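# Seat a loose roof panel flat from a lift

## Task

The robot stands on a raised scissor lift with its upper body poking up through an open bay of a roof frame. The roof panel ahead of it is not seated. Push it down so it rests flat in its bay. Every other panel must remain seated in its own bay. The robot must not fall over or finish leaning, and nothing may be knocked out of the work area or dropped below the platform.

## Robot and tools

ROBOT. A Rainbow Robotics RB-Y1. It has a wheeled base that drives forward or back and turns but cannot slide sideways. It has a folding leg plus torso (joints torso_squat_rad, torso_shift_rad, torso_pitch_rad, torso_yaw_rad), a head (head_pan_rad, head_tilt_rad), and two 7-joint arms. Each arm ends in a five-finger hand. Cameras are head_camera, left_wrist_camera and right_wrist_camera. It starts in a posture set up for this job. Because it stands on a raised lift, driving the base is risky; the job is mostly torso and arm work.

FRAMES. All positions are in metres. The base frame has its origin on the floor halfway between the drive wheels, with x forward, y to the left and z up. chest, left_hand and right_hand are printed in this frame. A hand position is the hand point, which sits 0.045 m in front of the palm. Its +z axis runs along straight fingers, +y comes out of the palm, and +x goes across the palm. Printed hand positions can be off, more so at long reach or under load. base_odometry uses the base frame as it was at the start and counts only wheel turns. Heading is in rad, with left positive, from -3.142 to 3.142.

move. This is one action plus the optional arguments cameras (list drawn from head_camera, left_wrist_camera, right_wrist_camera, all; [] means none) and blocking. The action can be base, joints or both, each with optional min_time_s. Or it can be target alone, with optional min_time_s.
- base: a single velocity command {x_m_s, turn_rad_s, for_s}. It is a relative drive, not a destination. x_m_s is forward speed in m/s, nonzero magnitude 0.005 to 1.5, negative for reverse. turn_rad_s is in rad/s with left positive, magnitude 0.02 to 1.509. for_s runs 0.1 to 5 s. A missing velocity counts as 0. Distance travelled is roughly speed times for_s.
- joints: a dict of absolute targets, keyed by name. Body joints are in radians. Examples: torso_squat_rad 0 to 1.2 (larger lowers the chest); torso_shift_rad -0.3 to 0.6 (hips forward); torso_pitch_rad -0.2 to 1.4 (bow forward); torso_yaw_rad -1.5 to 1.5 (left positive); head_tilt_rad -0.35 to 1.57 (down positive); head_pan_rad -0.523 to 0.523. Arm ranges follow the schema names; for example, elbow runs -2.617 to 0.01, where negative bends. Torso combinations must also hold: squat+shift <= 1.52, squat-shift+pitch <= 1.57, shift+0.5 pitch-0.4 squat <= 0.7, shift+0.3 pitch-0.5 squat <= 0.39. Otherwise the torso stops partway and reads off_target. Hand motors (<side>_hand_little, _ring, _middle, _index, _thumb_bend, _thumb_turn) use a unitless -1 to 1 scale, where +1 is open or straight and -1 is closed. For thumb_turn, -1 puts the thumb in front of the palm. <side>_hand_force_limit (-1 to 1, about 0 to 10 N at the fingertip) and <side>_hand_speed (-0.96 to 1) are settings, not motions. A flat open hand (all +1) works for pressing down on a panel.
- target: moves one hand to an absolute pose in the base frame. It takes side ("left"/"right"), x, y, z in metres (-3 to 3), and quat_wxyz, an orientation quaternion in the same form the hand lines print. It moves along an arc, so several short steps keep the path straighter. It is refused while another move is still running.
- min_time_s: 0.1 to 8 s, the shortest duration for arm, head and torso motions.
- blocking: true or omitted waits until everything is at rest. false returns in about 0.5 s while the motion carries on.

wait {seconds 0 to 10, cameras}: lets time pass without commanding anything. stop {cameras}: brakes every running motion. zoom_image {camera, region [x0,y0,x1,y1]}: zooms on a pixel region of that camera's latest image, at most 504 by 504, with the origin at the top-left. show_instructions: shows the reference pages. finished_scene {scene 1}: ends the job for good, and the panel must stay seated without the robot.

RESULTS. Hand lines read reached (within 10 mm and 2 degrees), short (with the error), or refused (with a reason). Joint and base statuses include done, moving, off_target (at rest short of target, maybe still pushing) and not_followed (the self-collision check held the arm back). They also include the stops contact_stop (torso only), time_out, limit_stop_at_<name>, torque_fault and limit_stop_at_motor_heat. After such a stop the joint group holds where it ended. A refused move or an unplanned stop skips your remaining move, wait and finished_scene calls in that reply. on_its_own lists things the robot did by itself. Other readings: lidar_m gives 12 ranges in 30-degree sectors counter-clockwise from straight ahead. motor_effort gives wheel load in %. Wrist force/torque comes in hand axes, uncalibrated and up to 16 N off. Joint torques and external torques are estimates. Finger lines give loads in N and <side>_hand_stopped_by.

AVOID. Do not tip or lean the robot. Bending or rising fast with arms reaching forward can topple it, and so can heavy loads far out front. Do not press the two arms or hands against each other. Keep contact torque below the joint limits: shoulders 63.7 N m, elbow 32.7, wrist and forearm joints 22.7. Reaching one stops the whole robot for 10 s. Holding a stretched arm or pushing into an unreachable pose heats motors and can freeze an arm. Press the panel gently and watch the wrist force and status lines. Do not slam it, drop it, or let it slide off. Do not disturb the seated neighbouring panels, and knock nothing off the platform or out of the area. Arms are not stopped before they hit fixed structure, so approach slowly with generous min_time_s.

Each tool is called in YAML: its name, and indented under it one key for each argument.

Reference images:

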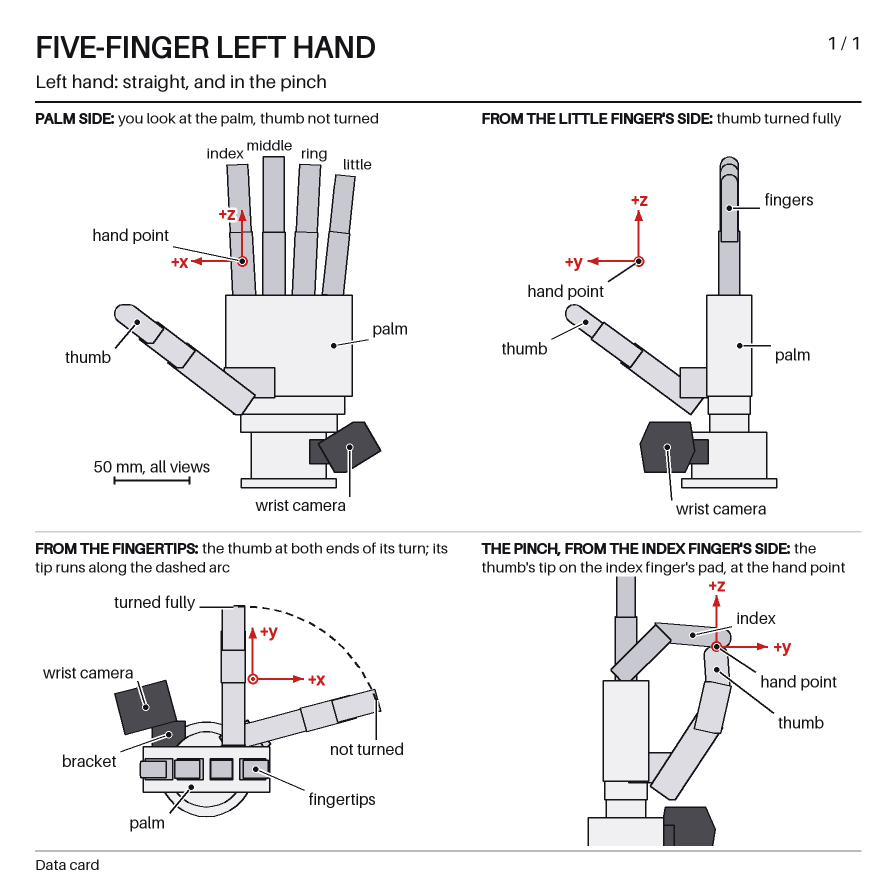

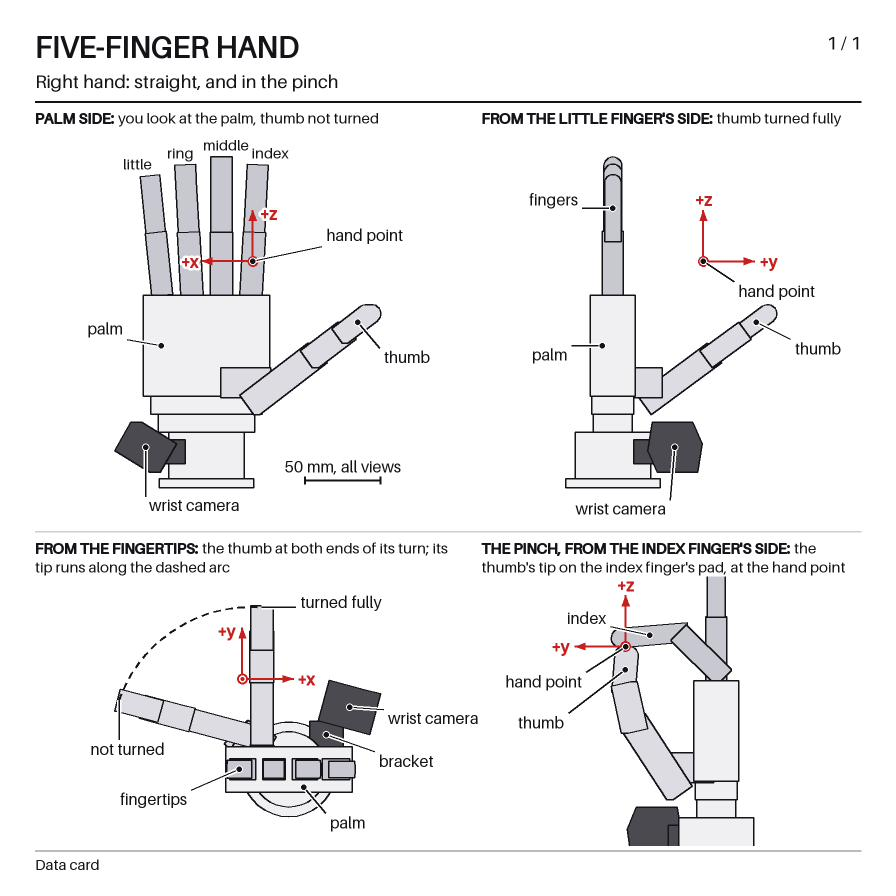

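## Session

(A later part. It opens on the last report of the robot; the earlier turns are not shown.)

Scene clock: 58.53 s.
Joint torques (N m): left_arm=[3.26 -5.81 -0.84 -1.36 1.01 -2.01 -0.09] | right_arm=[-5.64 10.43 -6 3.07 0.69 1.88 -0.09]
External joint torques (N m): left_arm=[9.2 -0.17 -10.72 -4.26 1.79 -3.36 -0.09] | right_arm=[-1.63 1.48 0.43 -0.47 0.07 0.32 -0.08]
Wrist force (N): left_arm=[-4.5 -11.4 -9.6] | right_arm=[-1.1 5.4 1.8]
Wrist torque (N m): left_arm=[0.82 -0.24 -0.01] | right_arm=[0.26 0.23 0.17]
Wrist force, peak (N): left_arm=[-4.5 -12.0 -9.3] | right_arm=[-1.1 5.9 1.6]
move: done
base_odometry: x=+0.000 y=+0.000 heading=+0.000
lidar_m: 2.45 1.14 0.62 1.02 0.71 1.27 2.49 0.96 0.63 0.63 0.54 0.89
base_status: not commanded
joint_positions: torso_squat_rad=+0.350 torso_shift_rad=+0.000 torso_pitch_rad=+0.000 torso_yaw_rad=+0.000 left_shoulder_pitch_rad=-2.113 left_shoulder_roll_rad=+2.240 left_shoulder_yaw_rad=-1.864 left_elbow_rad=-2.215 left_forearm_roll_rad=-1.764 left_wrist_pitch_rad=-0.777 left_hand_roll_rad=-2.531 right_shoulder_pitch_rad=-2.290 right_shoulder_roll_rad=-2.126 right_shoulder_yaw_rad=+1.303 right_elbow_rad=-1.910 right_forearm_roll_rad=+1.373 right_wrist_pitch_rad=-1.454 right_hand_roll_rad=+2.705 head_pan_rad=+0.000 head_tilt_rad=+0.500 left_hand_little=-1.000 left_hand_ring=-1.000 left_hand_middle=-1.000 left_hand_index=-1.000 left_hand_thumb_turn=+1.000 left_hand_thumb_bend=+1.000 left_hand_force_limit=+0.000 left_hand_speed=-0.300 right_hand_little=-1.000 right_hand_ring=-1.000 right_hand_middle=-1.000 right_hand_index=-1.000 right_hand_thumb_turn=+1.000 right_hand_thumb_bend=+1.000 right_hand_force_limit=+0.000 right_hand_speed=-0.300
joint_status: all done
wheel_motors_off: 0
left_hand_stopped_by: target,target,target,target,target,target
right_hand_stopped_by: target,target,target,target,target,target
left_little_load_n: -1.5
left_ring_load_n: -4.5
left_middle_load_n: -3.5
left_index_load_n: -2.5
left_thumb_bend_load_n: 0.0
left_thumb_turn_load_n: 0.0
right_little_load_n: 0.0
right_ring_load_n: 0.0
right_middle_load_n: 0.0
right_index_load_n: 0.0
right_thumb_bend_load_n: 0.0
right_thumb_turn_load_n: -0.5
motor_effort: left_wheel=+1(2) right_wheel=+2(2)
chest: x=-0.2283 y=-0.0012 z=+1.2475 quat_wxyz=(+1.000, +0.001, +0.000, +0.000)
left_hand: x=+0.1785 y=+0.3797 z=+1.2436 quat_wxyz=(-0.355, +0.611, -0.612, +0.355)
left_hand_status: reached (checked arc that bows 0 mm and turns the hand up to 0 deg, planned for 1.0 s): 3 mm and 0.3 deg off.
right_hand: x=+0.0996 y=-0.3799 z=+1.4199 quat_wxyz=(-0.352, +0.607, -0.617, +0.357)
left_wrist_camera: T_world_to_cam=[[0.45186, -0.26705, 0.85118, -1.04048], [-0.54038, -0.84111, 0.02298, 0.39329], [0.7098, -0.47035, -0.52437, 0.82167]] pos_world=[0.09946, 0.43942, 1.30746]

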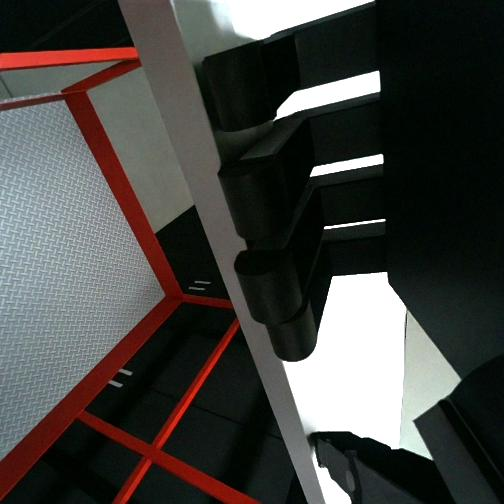

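move:
  target: {"side": "left", "x": 0.170, "y": 0.38, "z": 1.265, "quat_wxyz": [0.3536, -0.6124, 0.6124, -0.3536]}
  min_time_s: 1

move:
  target: {"side": "left", "x": 0.125, "y": 0.38, "z": 1.265, "quat_wxyz": [0.3536, -0.6124, 0.6124, -0.3536]}
  min_time_s: 1

move:
  target: {"side": "left", "x": 0.125, "y": 0.38, "z": 1.234, "quat_wxyz": [0.3536, -0.6124, 0.6124, -0.3536]}
  min_time_s: 1
  cameras: ["left_wrist_camera"]

move:
  target: {"side": "right", "x": 0.178, "y": -0.38, "z": 1.27, "quat_wxyz": [0.3536, -0.6124, 0.6124, -0.3536]}
  min_time_s: 2
  cameras: ["right_wrist_camera"]

Scene clock: 60.43 s.
Joint torques (N m): left_arm=[-7.04 -5.3 9.56 3.33 -0.29 1.16 -0.55] | right_arm=[-5.32 10.14 -6.04 3.01 0.57 1.9 -0.14]
External joint torques (N m): left_arm=[-1.4 0.81 -0.08 0.2 0.48 -0.24 -0.55] | right_arm=[-1.3 1.2 0.39 -0.53 -0.04 0.35 -0.14]
Wrist force (N): left_arm=[-2.4 8.4 5.0] | right_arm=[-0.7 5.6 1.8]
Wrist torque (N m): left_arm=[0.90 0.02 -0.54] | right_arm=[0.32 0.16 0.21]
Wrist force, peak (N): left_arm=[-4.5 -11.3 -9.9] | right_arm=[-1.0 5.7 2.0]
move: done
base_odometry: x=+0.000 y=+0.000 heading=+0.000
lidar_m: 2.43 1.13 0.62 1.02 0.70 1.27 2.48 0.95 0.65 0.64 0.51 0.90
base_status: not commanded
joint_positions: torso_squat_rad=+0.350 torso_shift_rad=+0.000 torso_pitch_rad=+0.000 torso_yaw_rad=+0.000 left_shoulder_pitch_rad=-2.141 left_shoulder_roll_rad=+2.250 left_shoulder_yaw_rad=-1.795 left_elbow_rad=-2.197 left_forearm_roll_rad=-1.677 left_wrist_pitch_rad=-0.861 left_hand_roll_rad=-2.583 right_shoulder_pitch_rad=-2.290 right_shoulder_roll_rad=-2.126 right_shoulder_yaw_rad=+1.303 right_elbow_rad=-1.910 right_forearm_roll_rad=+1.373 right_wrist_pitch_rad=-1.454 right_hand_roll_rad=+2.705 head_pan_rad=+0.000 head_tilt_rad=+0.500 left_hand_little=-1.000 left_hand_ring=-1.000 left_hand_middle=-1.000 left_hand_index=-1.000 left_hand_thumb_turn=+1.000 left_hand_thumb_bend=+1.000 left_hand_force_limit=+0.000 left_hand_speed=-0.300 right_hand_little=-1.000 right_hand_ring=-1.000 right_hand_middle=-1.000 right_hand_index=-1.000 right_hand_thumb_turn=+1.000 right_hand_thumb_bend=+1.000 right_hand_force_limit=+0.000 right_hand_speed=-0.300
joint_status: all done
wheel_motors_off: 0
left_hand_stopped_by: target,target,target,target,target,target
right_hand_stopped_by: target,target,target,target,target,target
left_little_load_n: 0.0
left_ring_load_n: 0.0
left_middle_load_n: 0.0
left_index_load_n: 0.0
left_thumb_bend_load_n: 0.0
left_thumb_turn_load_n: 0.0
right_little_load_n: 0.0
right_ring_load_n: 0.0
right_middle_load_n: 0.5
right_index_load_n: 0.0
right_thumb_bend_load_n: 0.0
right_thumb_turn_load_n: 0.0
motor_effort: left_wheel=+1(2) right_wheel=+2(2)
chest: x=-0.2281 y=-0.0011 z=+1.2475 quat_wxyz=(+1.000, +0.001, +0.000, +0.000)
left_hand: x=+0.1701 y=+0.3800 z=+1.2646 quat_wxyz=(-0.353, +0.612, -0.612, +0.353)
left_hand_status: reached (checked arc that bows 1 mm and turns the hand up to 0 deg, planned for 1.0 s): 0 mm and 0.0 deg off.
right_hand: x=+0.0998 y=-0.3798 z=+1.4199 quat_wxyz=(-0.352, +0.607, -0.617, +0.357)
pictures: none

Scene clock: 61.77 s.
Joint torques (N m): left_arm=[-4.49 -6.58 8.75 2.28 -0.27 1.16 -0.49] | right_arm=[-5.2 10.32 -6.06 3.09 0.62 1.86 -0.07]
External joint torques (N m): left_arm=[-1.24 0.34 -0.07 -0.8 0.46 -0.3 -0.5] | right_arm=[-1.18 1.38 0.37 -0.45 0 0.31 -0.07]
Wrist force (N): left_arm=[-2.4 9.0 4.8] | right_arm=[-1.2 5.4 1.8]
Wrist torque (N m): left_arm=[0.99 0.00 -0.57] | right_arm=[0.28 0.24 0.17]
Wrist force, peak (N): left_arm=[-2.9 9.0 4.9] | right_arm=[-0.9 5.8 1.9]
move: done
base_odometry: x=+0.000 y=+0.000 heading=+0.000
lidar_m: 2.46 1.14 0.63 1.03 0.72 1.26 2.49 0.95 0.64 0.64 0.53 0.89
base_status: not commanded
joint_positions: torso_squat_rad=+0.350 torso_shift_rad=+0.000 torso_pitch_rad=+0.000 torso_yaw_rad=+0.000 left_shoulder_pitch_rad=-2.156 left_shoulder_roll_rad=+2.415 left_shoulder_yaw_rad=-1.718 left_elbow_rad=-2.313 left_forearm_roll_rad=-1.609 left_wrist_pitch_rad=-0.951 left_hand_roll_rad=-2.648 right_shoulder_pitch_rad=-2.290 right_shoulder_roll_rad=-2.126 right_shoulder_yaw_rad=+1.303 right_elbow_rad=-1.910 right_forearm_roll_rad=+1.373 right_wrist_pitch_rad=-1.454 right_hand_roll_rad=+2.705 head_pan_rad=+0.000 head_tilt_rad=+0.500 left_hand_little=-1.000 left_hand_ring=-1.000 left_hand_middle=-1.000 left_hand_index=-1.000 left_hand_thumb_turn=+1.000 left_hand_thumb_bend=+1.000 left_hand_force_limit=+0.000 left_hand_speed=-0.300 right_hand_little=-1.000 right_hand_ring=-1.000 right_hand_middle=-1.000 right_hand_index=-1.000 right_hand_thumb_turn=+1.000 right_hand_thumb_bend=+1.000 right_hand_force_limit=+0.000 right_hand_speed=-0.300
joint_status: all done
wheel_motors_off: 0
left_hand_stopped_by: target,target,target,target,target,target
right_hand_stopped_by: target,target,target,target,target,target
left_little_load_n: 0.5
left_ring_load_n: 0.0
left_middle_load_n: 0.0
left_index_load_n: 0.0
left_thumb_bend_load_n: 0.0
left_thumb_turn_load_n: 0.0
right_little_load_n: 0.5
right_ring_load_n: 0.0
right_middle_load_n: 0.0
right_index_load_n: 0.0
right_thumb_bend_load_n: 0.0
right_thumb_turn_load_n: -0.5
motor_effort: left_wheel=+2(2) right_wheel=+2(2)
chest: x=-0.2281 y=-0.0011 z=+1.2475 quat_wxyz=(+1.000, +0.001, +0.000, +0.000)
left_hand: x=+0.1257 y=+0.3800 z=+1.2643 quat_wxyz=(-0.354, +0.612, -0.612, +0.353)
left_hand_status: reached (checked arc that bows 3 mm and turns the hand up to 1 deg, planned for 1.0 s): 1 mm and 0.0 deg off.
right_hand: x=+0.0999 y=-0.3798 z=+1.4199 quat_wxyz=(-0.352, +0.607, -0.617, +0.357)
pictures: none

Scene clock: 63.10 s.
Joint torques (N m): left_arm=[-2.33 -5.87 7.45 1.71 -1.02 1.75 -0.03] | right_arm=[-5.38 10.18 -5.97 3.03 0.61 1.91 -0.11]
External joint torques (N m): left_arm=[0.63 0.73 -1.55 -0.89 -0.3 0.32 -0.03] | right_arm=[-1.36 1.24 0.46 -0.51 0 0.35 -0.11]
Wrist force (N): left_arm=[-2.8 8.7 4.9] | right_arm=[-0.8 5.3 1.7]
Wrist torque (N m): left_arm=[0.91 0.09 -0.47] | right_arm=[0.26 0.19 0.19]
Wrist force, peak (N): left_arm=[-2.3 9.1 5.1] | right_arm=[-1.2 5.8 1.6]
move: done
base_odometry: x=+0.000 y=+0.000 heading=+0.000
lidar_m: 2.44 1.13 0.63 1.03 0.70 1.27 2.49 0.96 0.63 0.63 0.52 0.88
base_status: not commanded
joint_positions: torso_squat_rad=+0.350 torso_shift_rad=+0.000 torso_pitch_rad=+0.000 torso_yaw_rad=+0.000 left_shoulder_pitch_rad=-2.127 left_shoulder_roll_rad=+2.458 left_shoulder_yaw_rad=-1.809 left_elbow_rad=-2.369 left_forearm_roll_rad=-1.698 left_wrist_pitch_rad=-0.864 left_hand_roll_rad=-2.627 right_shoulder_pitch_rad=-2.290 right_shoulder_roll_rad=-2.126 right_shoulder_yaw_rad=+1.303 right_elbow_rad=-1.910 right_forearm_roll_rad=+1.373 right_wrist_pitch_rad=-1.454 right_hand_roll_rad=+2.705 head_pan_rad=+0.000 head_tilt_rad=+0.500 left_hand_little=-1.000 left_hand_ring=-1.000 left_hand_middle=-1.000 left_hand_index=-1.000 left_hand_thumb_turn=+1.000 left_hand_thumb_bend=+1.000 left_hand_force_limit=+0.000 left_hand_speed=-0.300 right_hand_little=-1.000 right_hand_ring=-1.000 right_hand_middle=-1.000 right_hand_index=-1.000 right_hand_thumb_turn=+1.000 right_hand_thumb_bend=+1.000 right_hand_force_limit=+0.000 right_hand_speed=-0.300
joint_status: all done
wheel_motors_off: 0
left_hand_stopped_by: target,target,target,target,target,target
right_hand_stopped_by: target,target,target,target,target,target
left_little_load_n: 0.0
left_ring_load_n: 0.0
left_middle_load_n: 0.0
left_index_load_n: 0.0
left_thumb_bend_load_n: 0.0
left_thumb_turn_load_n: 0.0
right_little_load_n: 0.0
right_ring_load_n: 0.0
right_middle_load_n: 0.0
right_index_load_n: 0.0
right_thumb_bend_load_n: 0.0
right_thumb_turn_load_n: -0.5
motor_effort: left_wheel=+1(2) right_wheel=+2(2)
chest: x=-0.2281 y=-0.0011 z=+1.2475 quat_wxyz=(+1.000, +0.001, +0.000, +0.000)
left_hand: x=+0.1249 y=+0.3799 z=+1.2342 quat_wxyz=(-0.353, +0.612, -0.613, +0.354)
left_hand_status: reached (checked arc that bows 1 mm and turns the hand up to 0 deg, planned for 1.0 s): 0 mm and 0.0 deg off.
right_hand: x=+0.0999 y=-0.3798 z=+1.4199 quat_wxyz=(-0.352, +0.607, -0.617, +0.357)
left_wrist_camera: T_world_to_cam=[[0.45696, -0.26635, 0.84867, -1.00599], [-0.54002, -0.84123, 0.02676, 0.36015], [0.7068, -0.47052, -0.52824, 0.86009]] pos_world=[0.04627, 0.43972, 1.29845]

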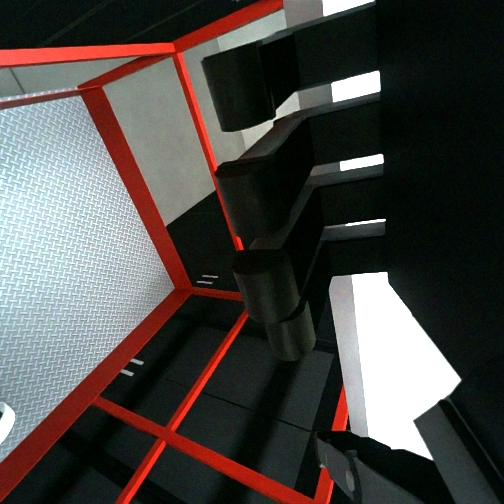

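Scene clock: 65.43 s.
Joint torques (N m): left_arm=[-2 -5.67 7.64 1.69 -0.93 1.81 -0.07] | right_arm=[-3.73 4.6 -9.48 2.71 0.58 1.87 -0.28]
External joint torques (N m): left_arm=[0.95 0.92 -1.36 -0.91 -0.21 0.38 -0.07] | right_arm=[2.2 -0.94 0.27 -0.73 0.02 0.43 -0.28]
Wrist force (N): left_arm=[-2.4 8.9 4.8] | right_arm=[-0.4 5.4 1.5]
Wrist torque (N m): left_arm=[0.98 0.03 -0.48] | right_arm=[0.33 0.07 0.04]
Wrist force, peak (N): left_arm=[-2.2 9.3 4.9] | right_arm=[-1.4 5.6 1.5]
move: done
base_odometry: x=+0.000 y=+0.000 heading=+0.000
lidar_m: 2.44 1.13 0.63 1.03 0.71 1.25 2.50 0.94 0.65 0.63 0.53 0.89
base_status: not commanded
joint_positions: torso_squat_rad=+0.350 torso_shift_rad=+0.000 torso_pitch_rad=+0.000 torso_yaw_rad=+0.000 left_shoulder_pitch_rad=-2.127 left_shoulder_roll_rad=+2.458 left_shoulder_yaw_rad=-1.809 left_elbow_rad=-2.369 left_forearm_roll_rad=-1.698 left_wrist_pitch_rad=-0.864 left_hand_roll_rad=-2.627 right_shoulder_pitch_rad=-2.078 right_shoulder_roll_rad=-2.207 right_shoulder_yaw_rad=+1.734 right_elbow_rad=-2.169 right_forearm_roll_rad=+1.667 right_wrist_pitch_rad=-0.847 right_hand_roll_rad=+2.569 head_pan_rad=+0.000 head_tilt_rad=+0.500 left_hand_little=-1.000 left_hand_ring=-1.000 left_hand_middle=-1.000 left_hand_index=-1.000 left_hand_thumb_turn=+1.000 left_hand_thumb_bend=+1.000 left_hand_force_limit=+0.000 left_hand_speed=-0.300 right_hand_little=-1.000 right_hand_ring=-1.000 right_hand_middle=-1.000 right_hand_index=-1.000 right_hand_thumb_turn=+1.000 right_hand_thumb_bend=+1.000 right_hand_force_limit=+0.000 right_hand_speed=-0.300
joint_status: all done
wheel_motors_off: 0
left_hand_stopped_by: target,target,target,target,target,target
right_hand_stopped_by: target,target,target,target,target,target
left_little_load_n: 0.0
left_ring_load_n: 0.0
left_middle_load_n: 0.0
left_index_load_n: 0.0
left_thumb_bend_load_n: 0.0
left_thumb_turn_load_n: 0.0
right_little_load_n: 0.0
right_ring_load_n: 0.0
right_middle_load_n: 0.0
right_index_load_n: 0.5
right_thumb_bend_load_n: 0.0
right_thumb_turn_load_n: 0.0
motor_effort: left_wheel=+2(2) right_wheel=+2(2)
chest: x=-0.2281 y=-0.0011 z=+1.2475 quat_wxyz=(+1.000, +0.001, +0.000, +0.000)
left_hand: x=+0.1249 y=+0.3799 z=+1.2342 quat_wxyz=(-0.353, +0.612, -0.613, +0.354)
right_hand: x=+0.1781 y=-0.3799 z=+1.2702 quat_wxyz=(-0.354, +0.612, -0.612, +0.354)
right_hand_status: reached (checked arc that bows 21 mm and turns the hand up to 3 deg, planned for 2.0 s): 0 mm and 0.0 deg off.
right_wrist_camera: T_world_to_cam=[[-0.47312, -0.20867, -0.85593, 1.09799], [-0.52072, 0.84991, 0.08063, 0.31351], [0.71064, 0.48385, -0.51077, 0.82657]] pos_world=[0.09533, -0.43727, 1.3367]

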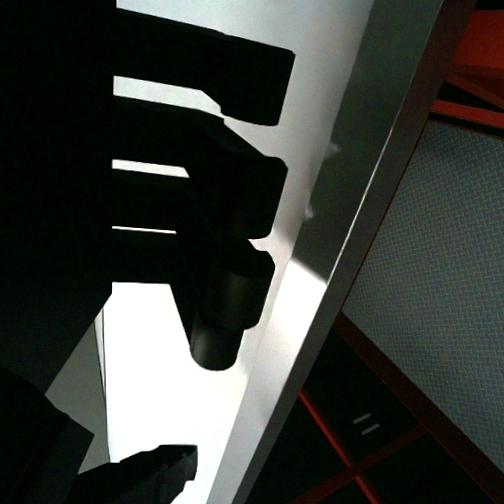

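move:
  target: {"side":"right","x":0.178,"y":-0.380,"z":1.256,"quat_wxyz":[0.3536,-0.6124,0.6124,-0.3536]}
  cameras: ["head_camera"]

move:
  target: {"side":"right","x":0.178,"y":-0.380,"z":1.250,"quat_wxyz":[0.3536,-0.6124,0.6124,-0.3536]}
  cameras: []

Scene clock: 66.73 s.
Joint torques (N m): left_arm=[-2.16 -5.93 7.87 1.78 -0.94 1.75 -0.01] | right_arm=[-4.09 4.44 -9.95 2.92 0.5 1.61 -0.15]
External joint torques (N m): left_arm=[0.79 0.67 -1.12 -0.81 -0.22 0.31 -0.01] | right_arm=[1.73 -0.89 -0.13 -0.38 -0.05 0.19 -0.15]
Wrist force (N): left_arm=[-2.1 9.2 4.6] | right_arm=[-0.2 5.3 1.5]
Wrist torque (N m): left_arm=[1.03 -0.04 -0.45] | right_arm=[0.29 0.05 0.06]
Wrist force, peak (N): left_arm=[-2.7 9.3 5.0] | right_arm=[-0.5 6.2 2.2]
move: done
base_odometry: x=+0.000 y=+0.000 heading=+0.000
lidar_m: 2.44 1.13 0.63 1.03 0.71 1.26 2.46 0.95 0.63 0.62 0.53 0.89
base_status: not commanded
joint_positions: torso_squat_rad=+0.350 torso_shift_rad=+0.000 torso_pitch_rad=+0.000 torso_yaw_rad=+0.000 left_shoulder_pitch_rad=-2.127 left_shoulder_roll_rad=+2.458 left_shoulder_yaw_rad=-1.809 left_elbow_rad=-2.369 left_forearm_roll_rad=-1.698 left_wrist_pitch_rad=-0.864 left_hand_roll_rad=-2.627 right_shoulder_pitch_rad=-2.060 right_shoulder_roll_rad=-2.220 right_shoulder_yaw_rad=+1.766 right_elbow_rad=-2.195 right_forearm_roll_rad=+1.704 right_wrist_pitch_rad=-0.808 right_hand_roll_rad=+2.549 head_pan_rad=+0.000 head_tilt_rad=+0.500 left_hand_little=-1.000 left_hand_ring=-1.000 left_hand_middle=-1.000 left_hand_index=-1.000 left_hand_thumb_turn=+1.000 left_hand_thumb_bend=+1.000 left_hand_force_limit=+0.000 left_hand_speed=-0.300 right_hand_little=-1.000 right_hand_ring=-1.000 right_hand_middle=-1.000 right_hand_index=-1.000 right_hand_thumb_turn=+1.000 right_hand_thumb_bend=+1.000 right_hand_force_limit=+0.000 right_hand_speed=-0.300
joint_status: all done
wheel_motors_off: 0
left_hand_stopped_by: target,target,target,target,target,target
right_hand_stopped_by: target,target,target,target,target,target
left_little_load_n: 0.0
left_ring_load_n: 0.0
left_middle_load_n: 0.0
left_index_load_n: 0.0
left_thumb_bend_load_n: 0.0
left_thumb_turn_load_n: -0.5
right_little_load_n: 0.0
right_ring_load_n: 0.0
right_middle_load_n: 0.0
right_index_load_n: 0.0
right_thumb_bend_load_n: 0.0
right_thumb_turn_load_n: 0.0
motor_effort: left_wheel=+1(2) right_wheel=+2(2)
chest: x=-0.2281 y=-0.0011 z=+1.2475 quat_wxyz=(+1.000, +0.001, +0.000, +0.000)
left_hand: x=+0.1249 y=+0.3799 z=+1.2342 quat_wxyz=(-0.353, +0.612, -0.613, +0.354)
right_hand: x=+0.1773 y=-0.3794 z=+1.2564 quat_wxyz=(-0.354, +0.613, -0.612, +0.352)
right_hand_status: reached (checked arc that bows 0 mm and turns the hand up to 0 deg, planned for 0.2 s): 1 mm and 0.2 deg off.
head_camera: T_world_to_cam=[[0.02251, -0.99946, 0.02405, -0.02922], [-0.45182, -0.03162, -0.89155, 1.25915], [0.89182, 0.0092, -0.45229, 0.78466]] pos_world=[-0.13021, 0.00339, 1.47819]

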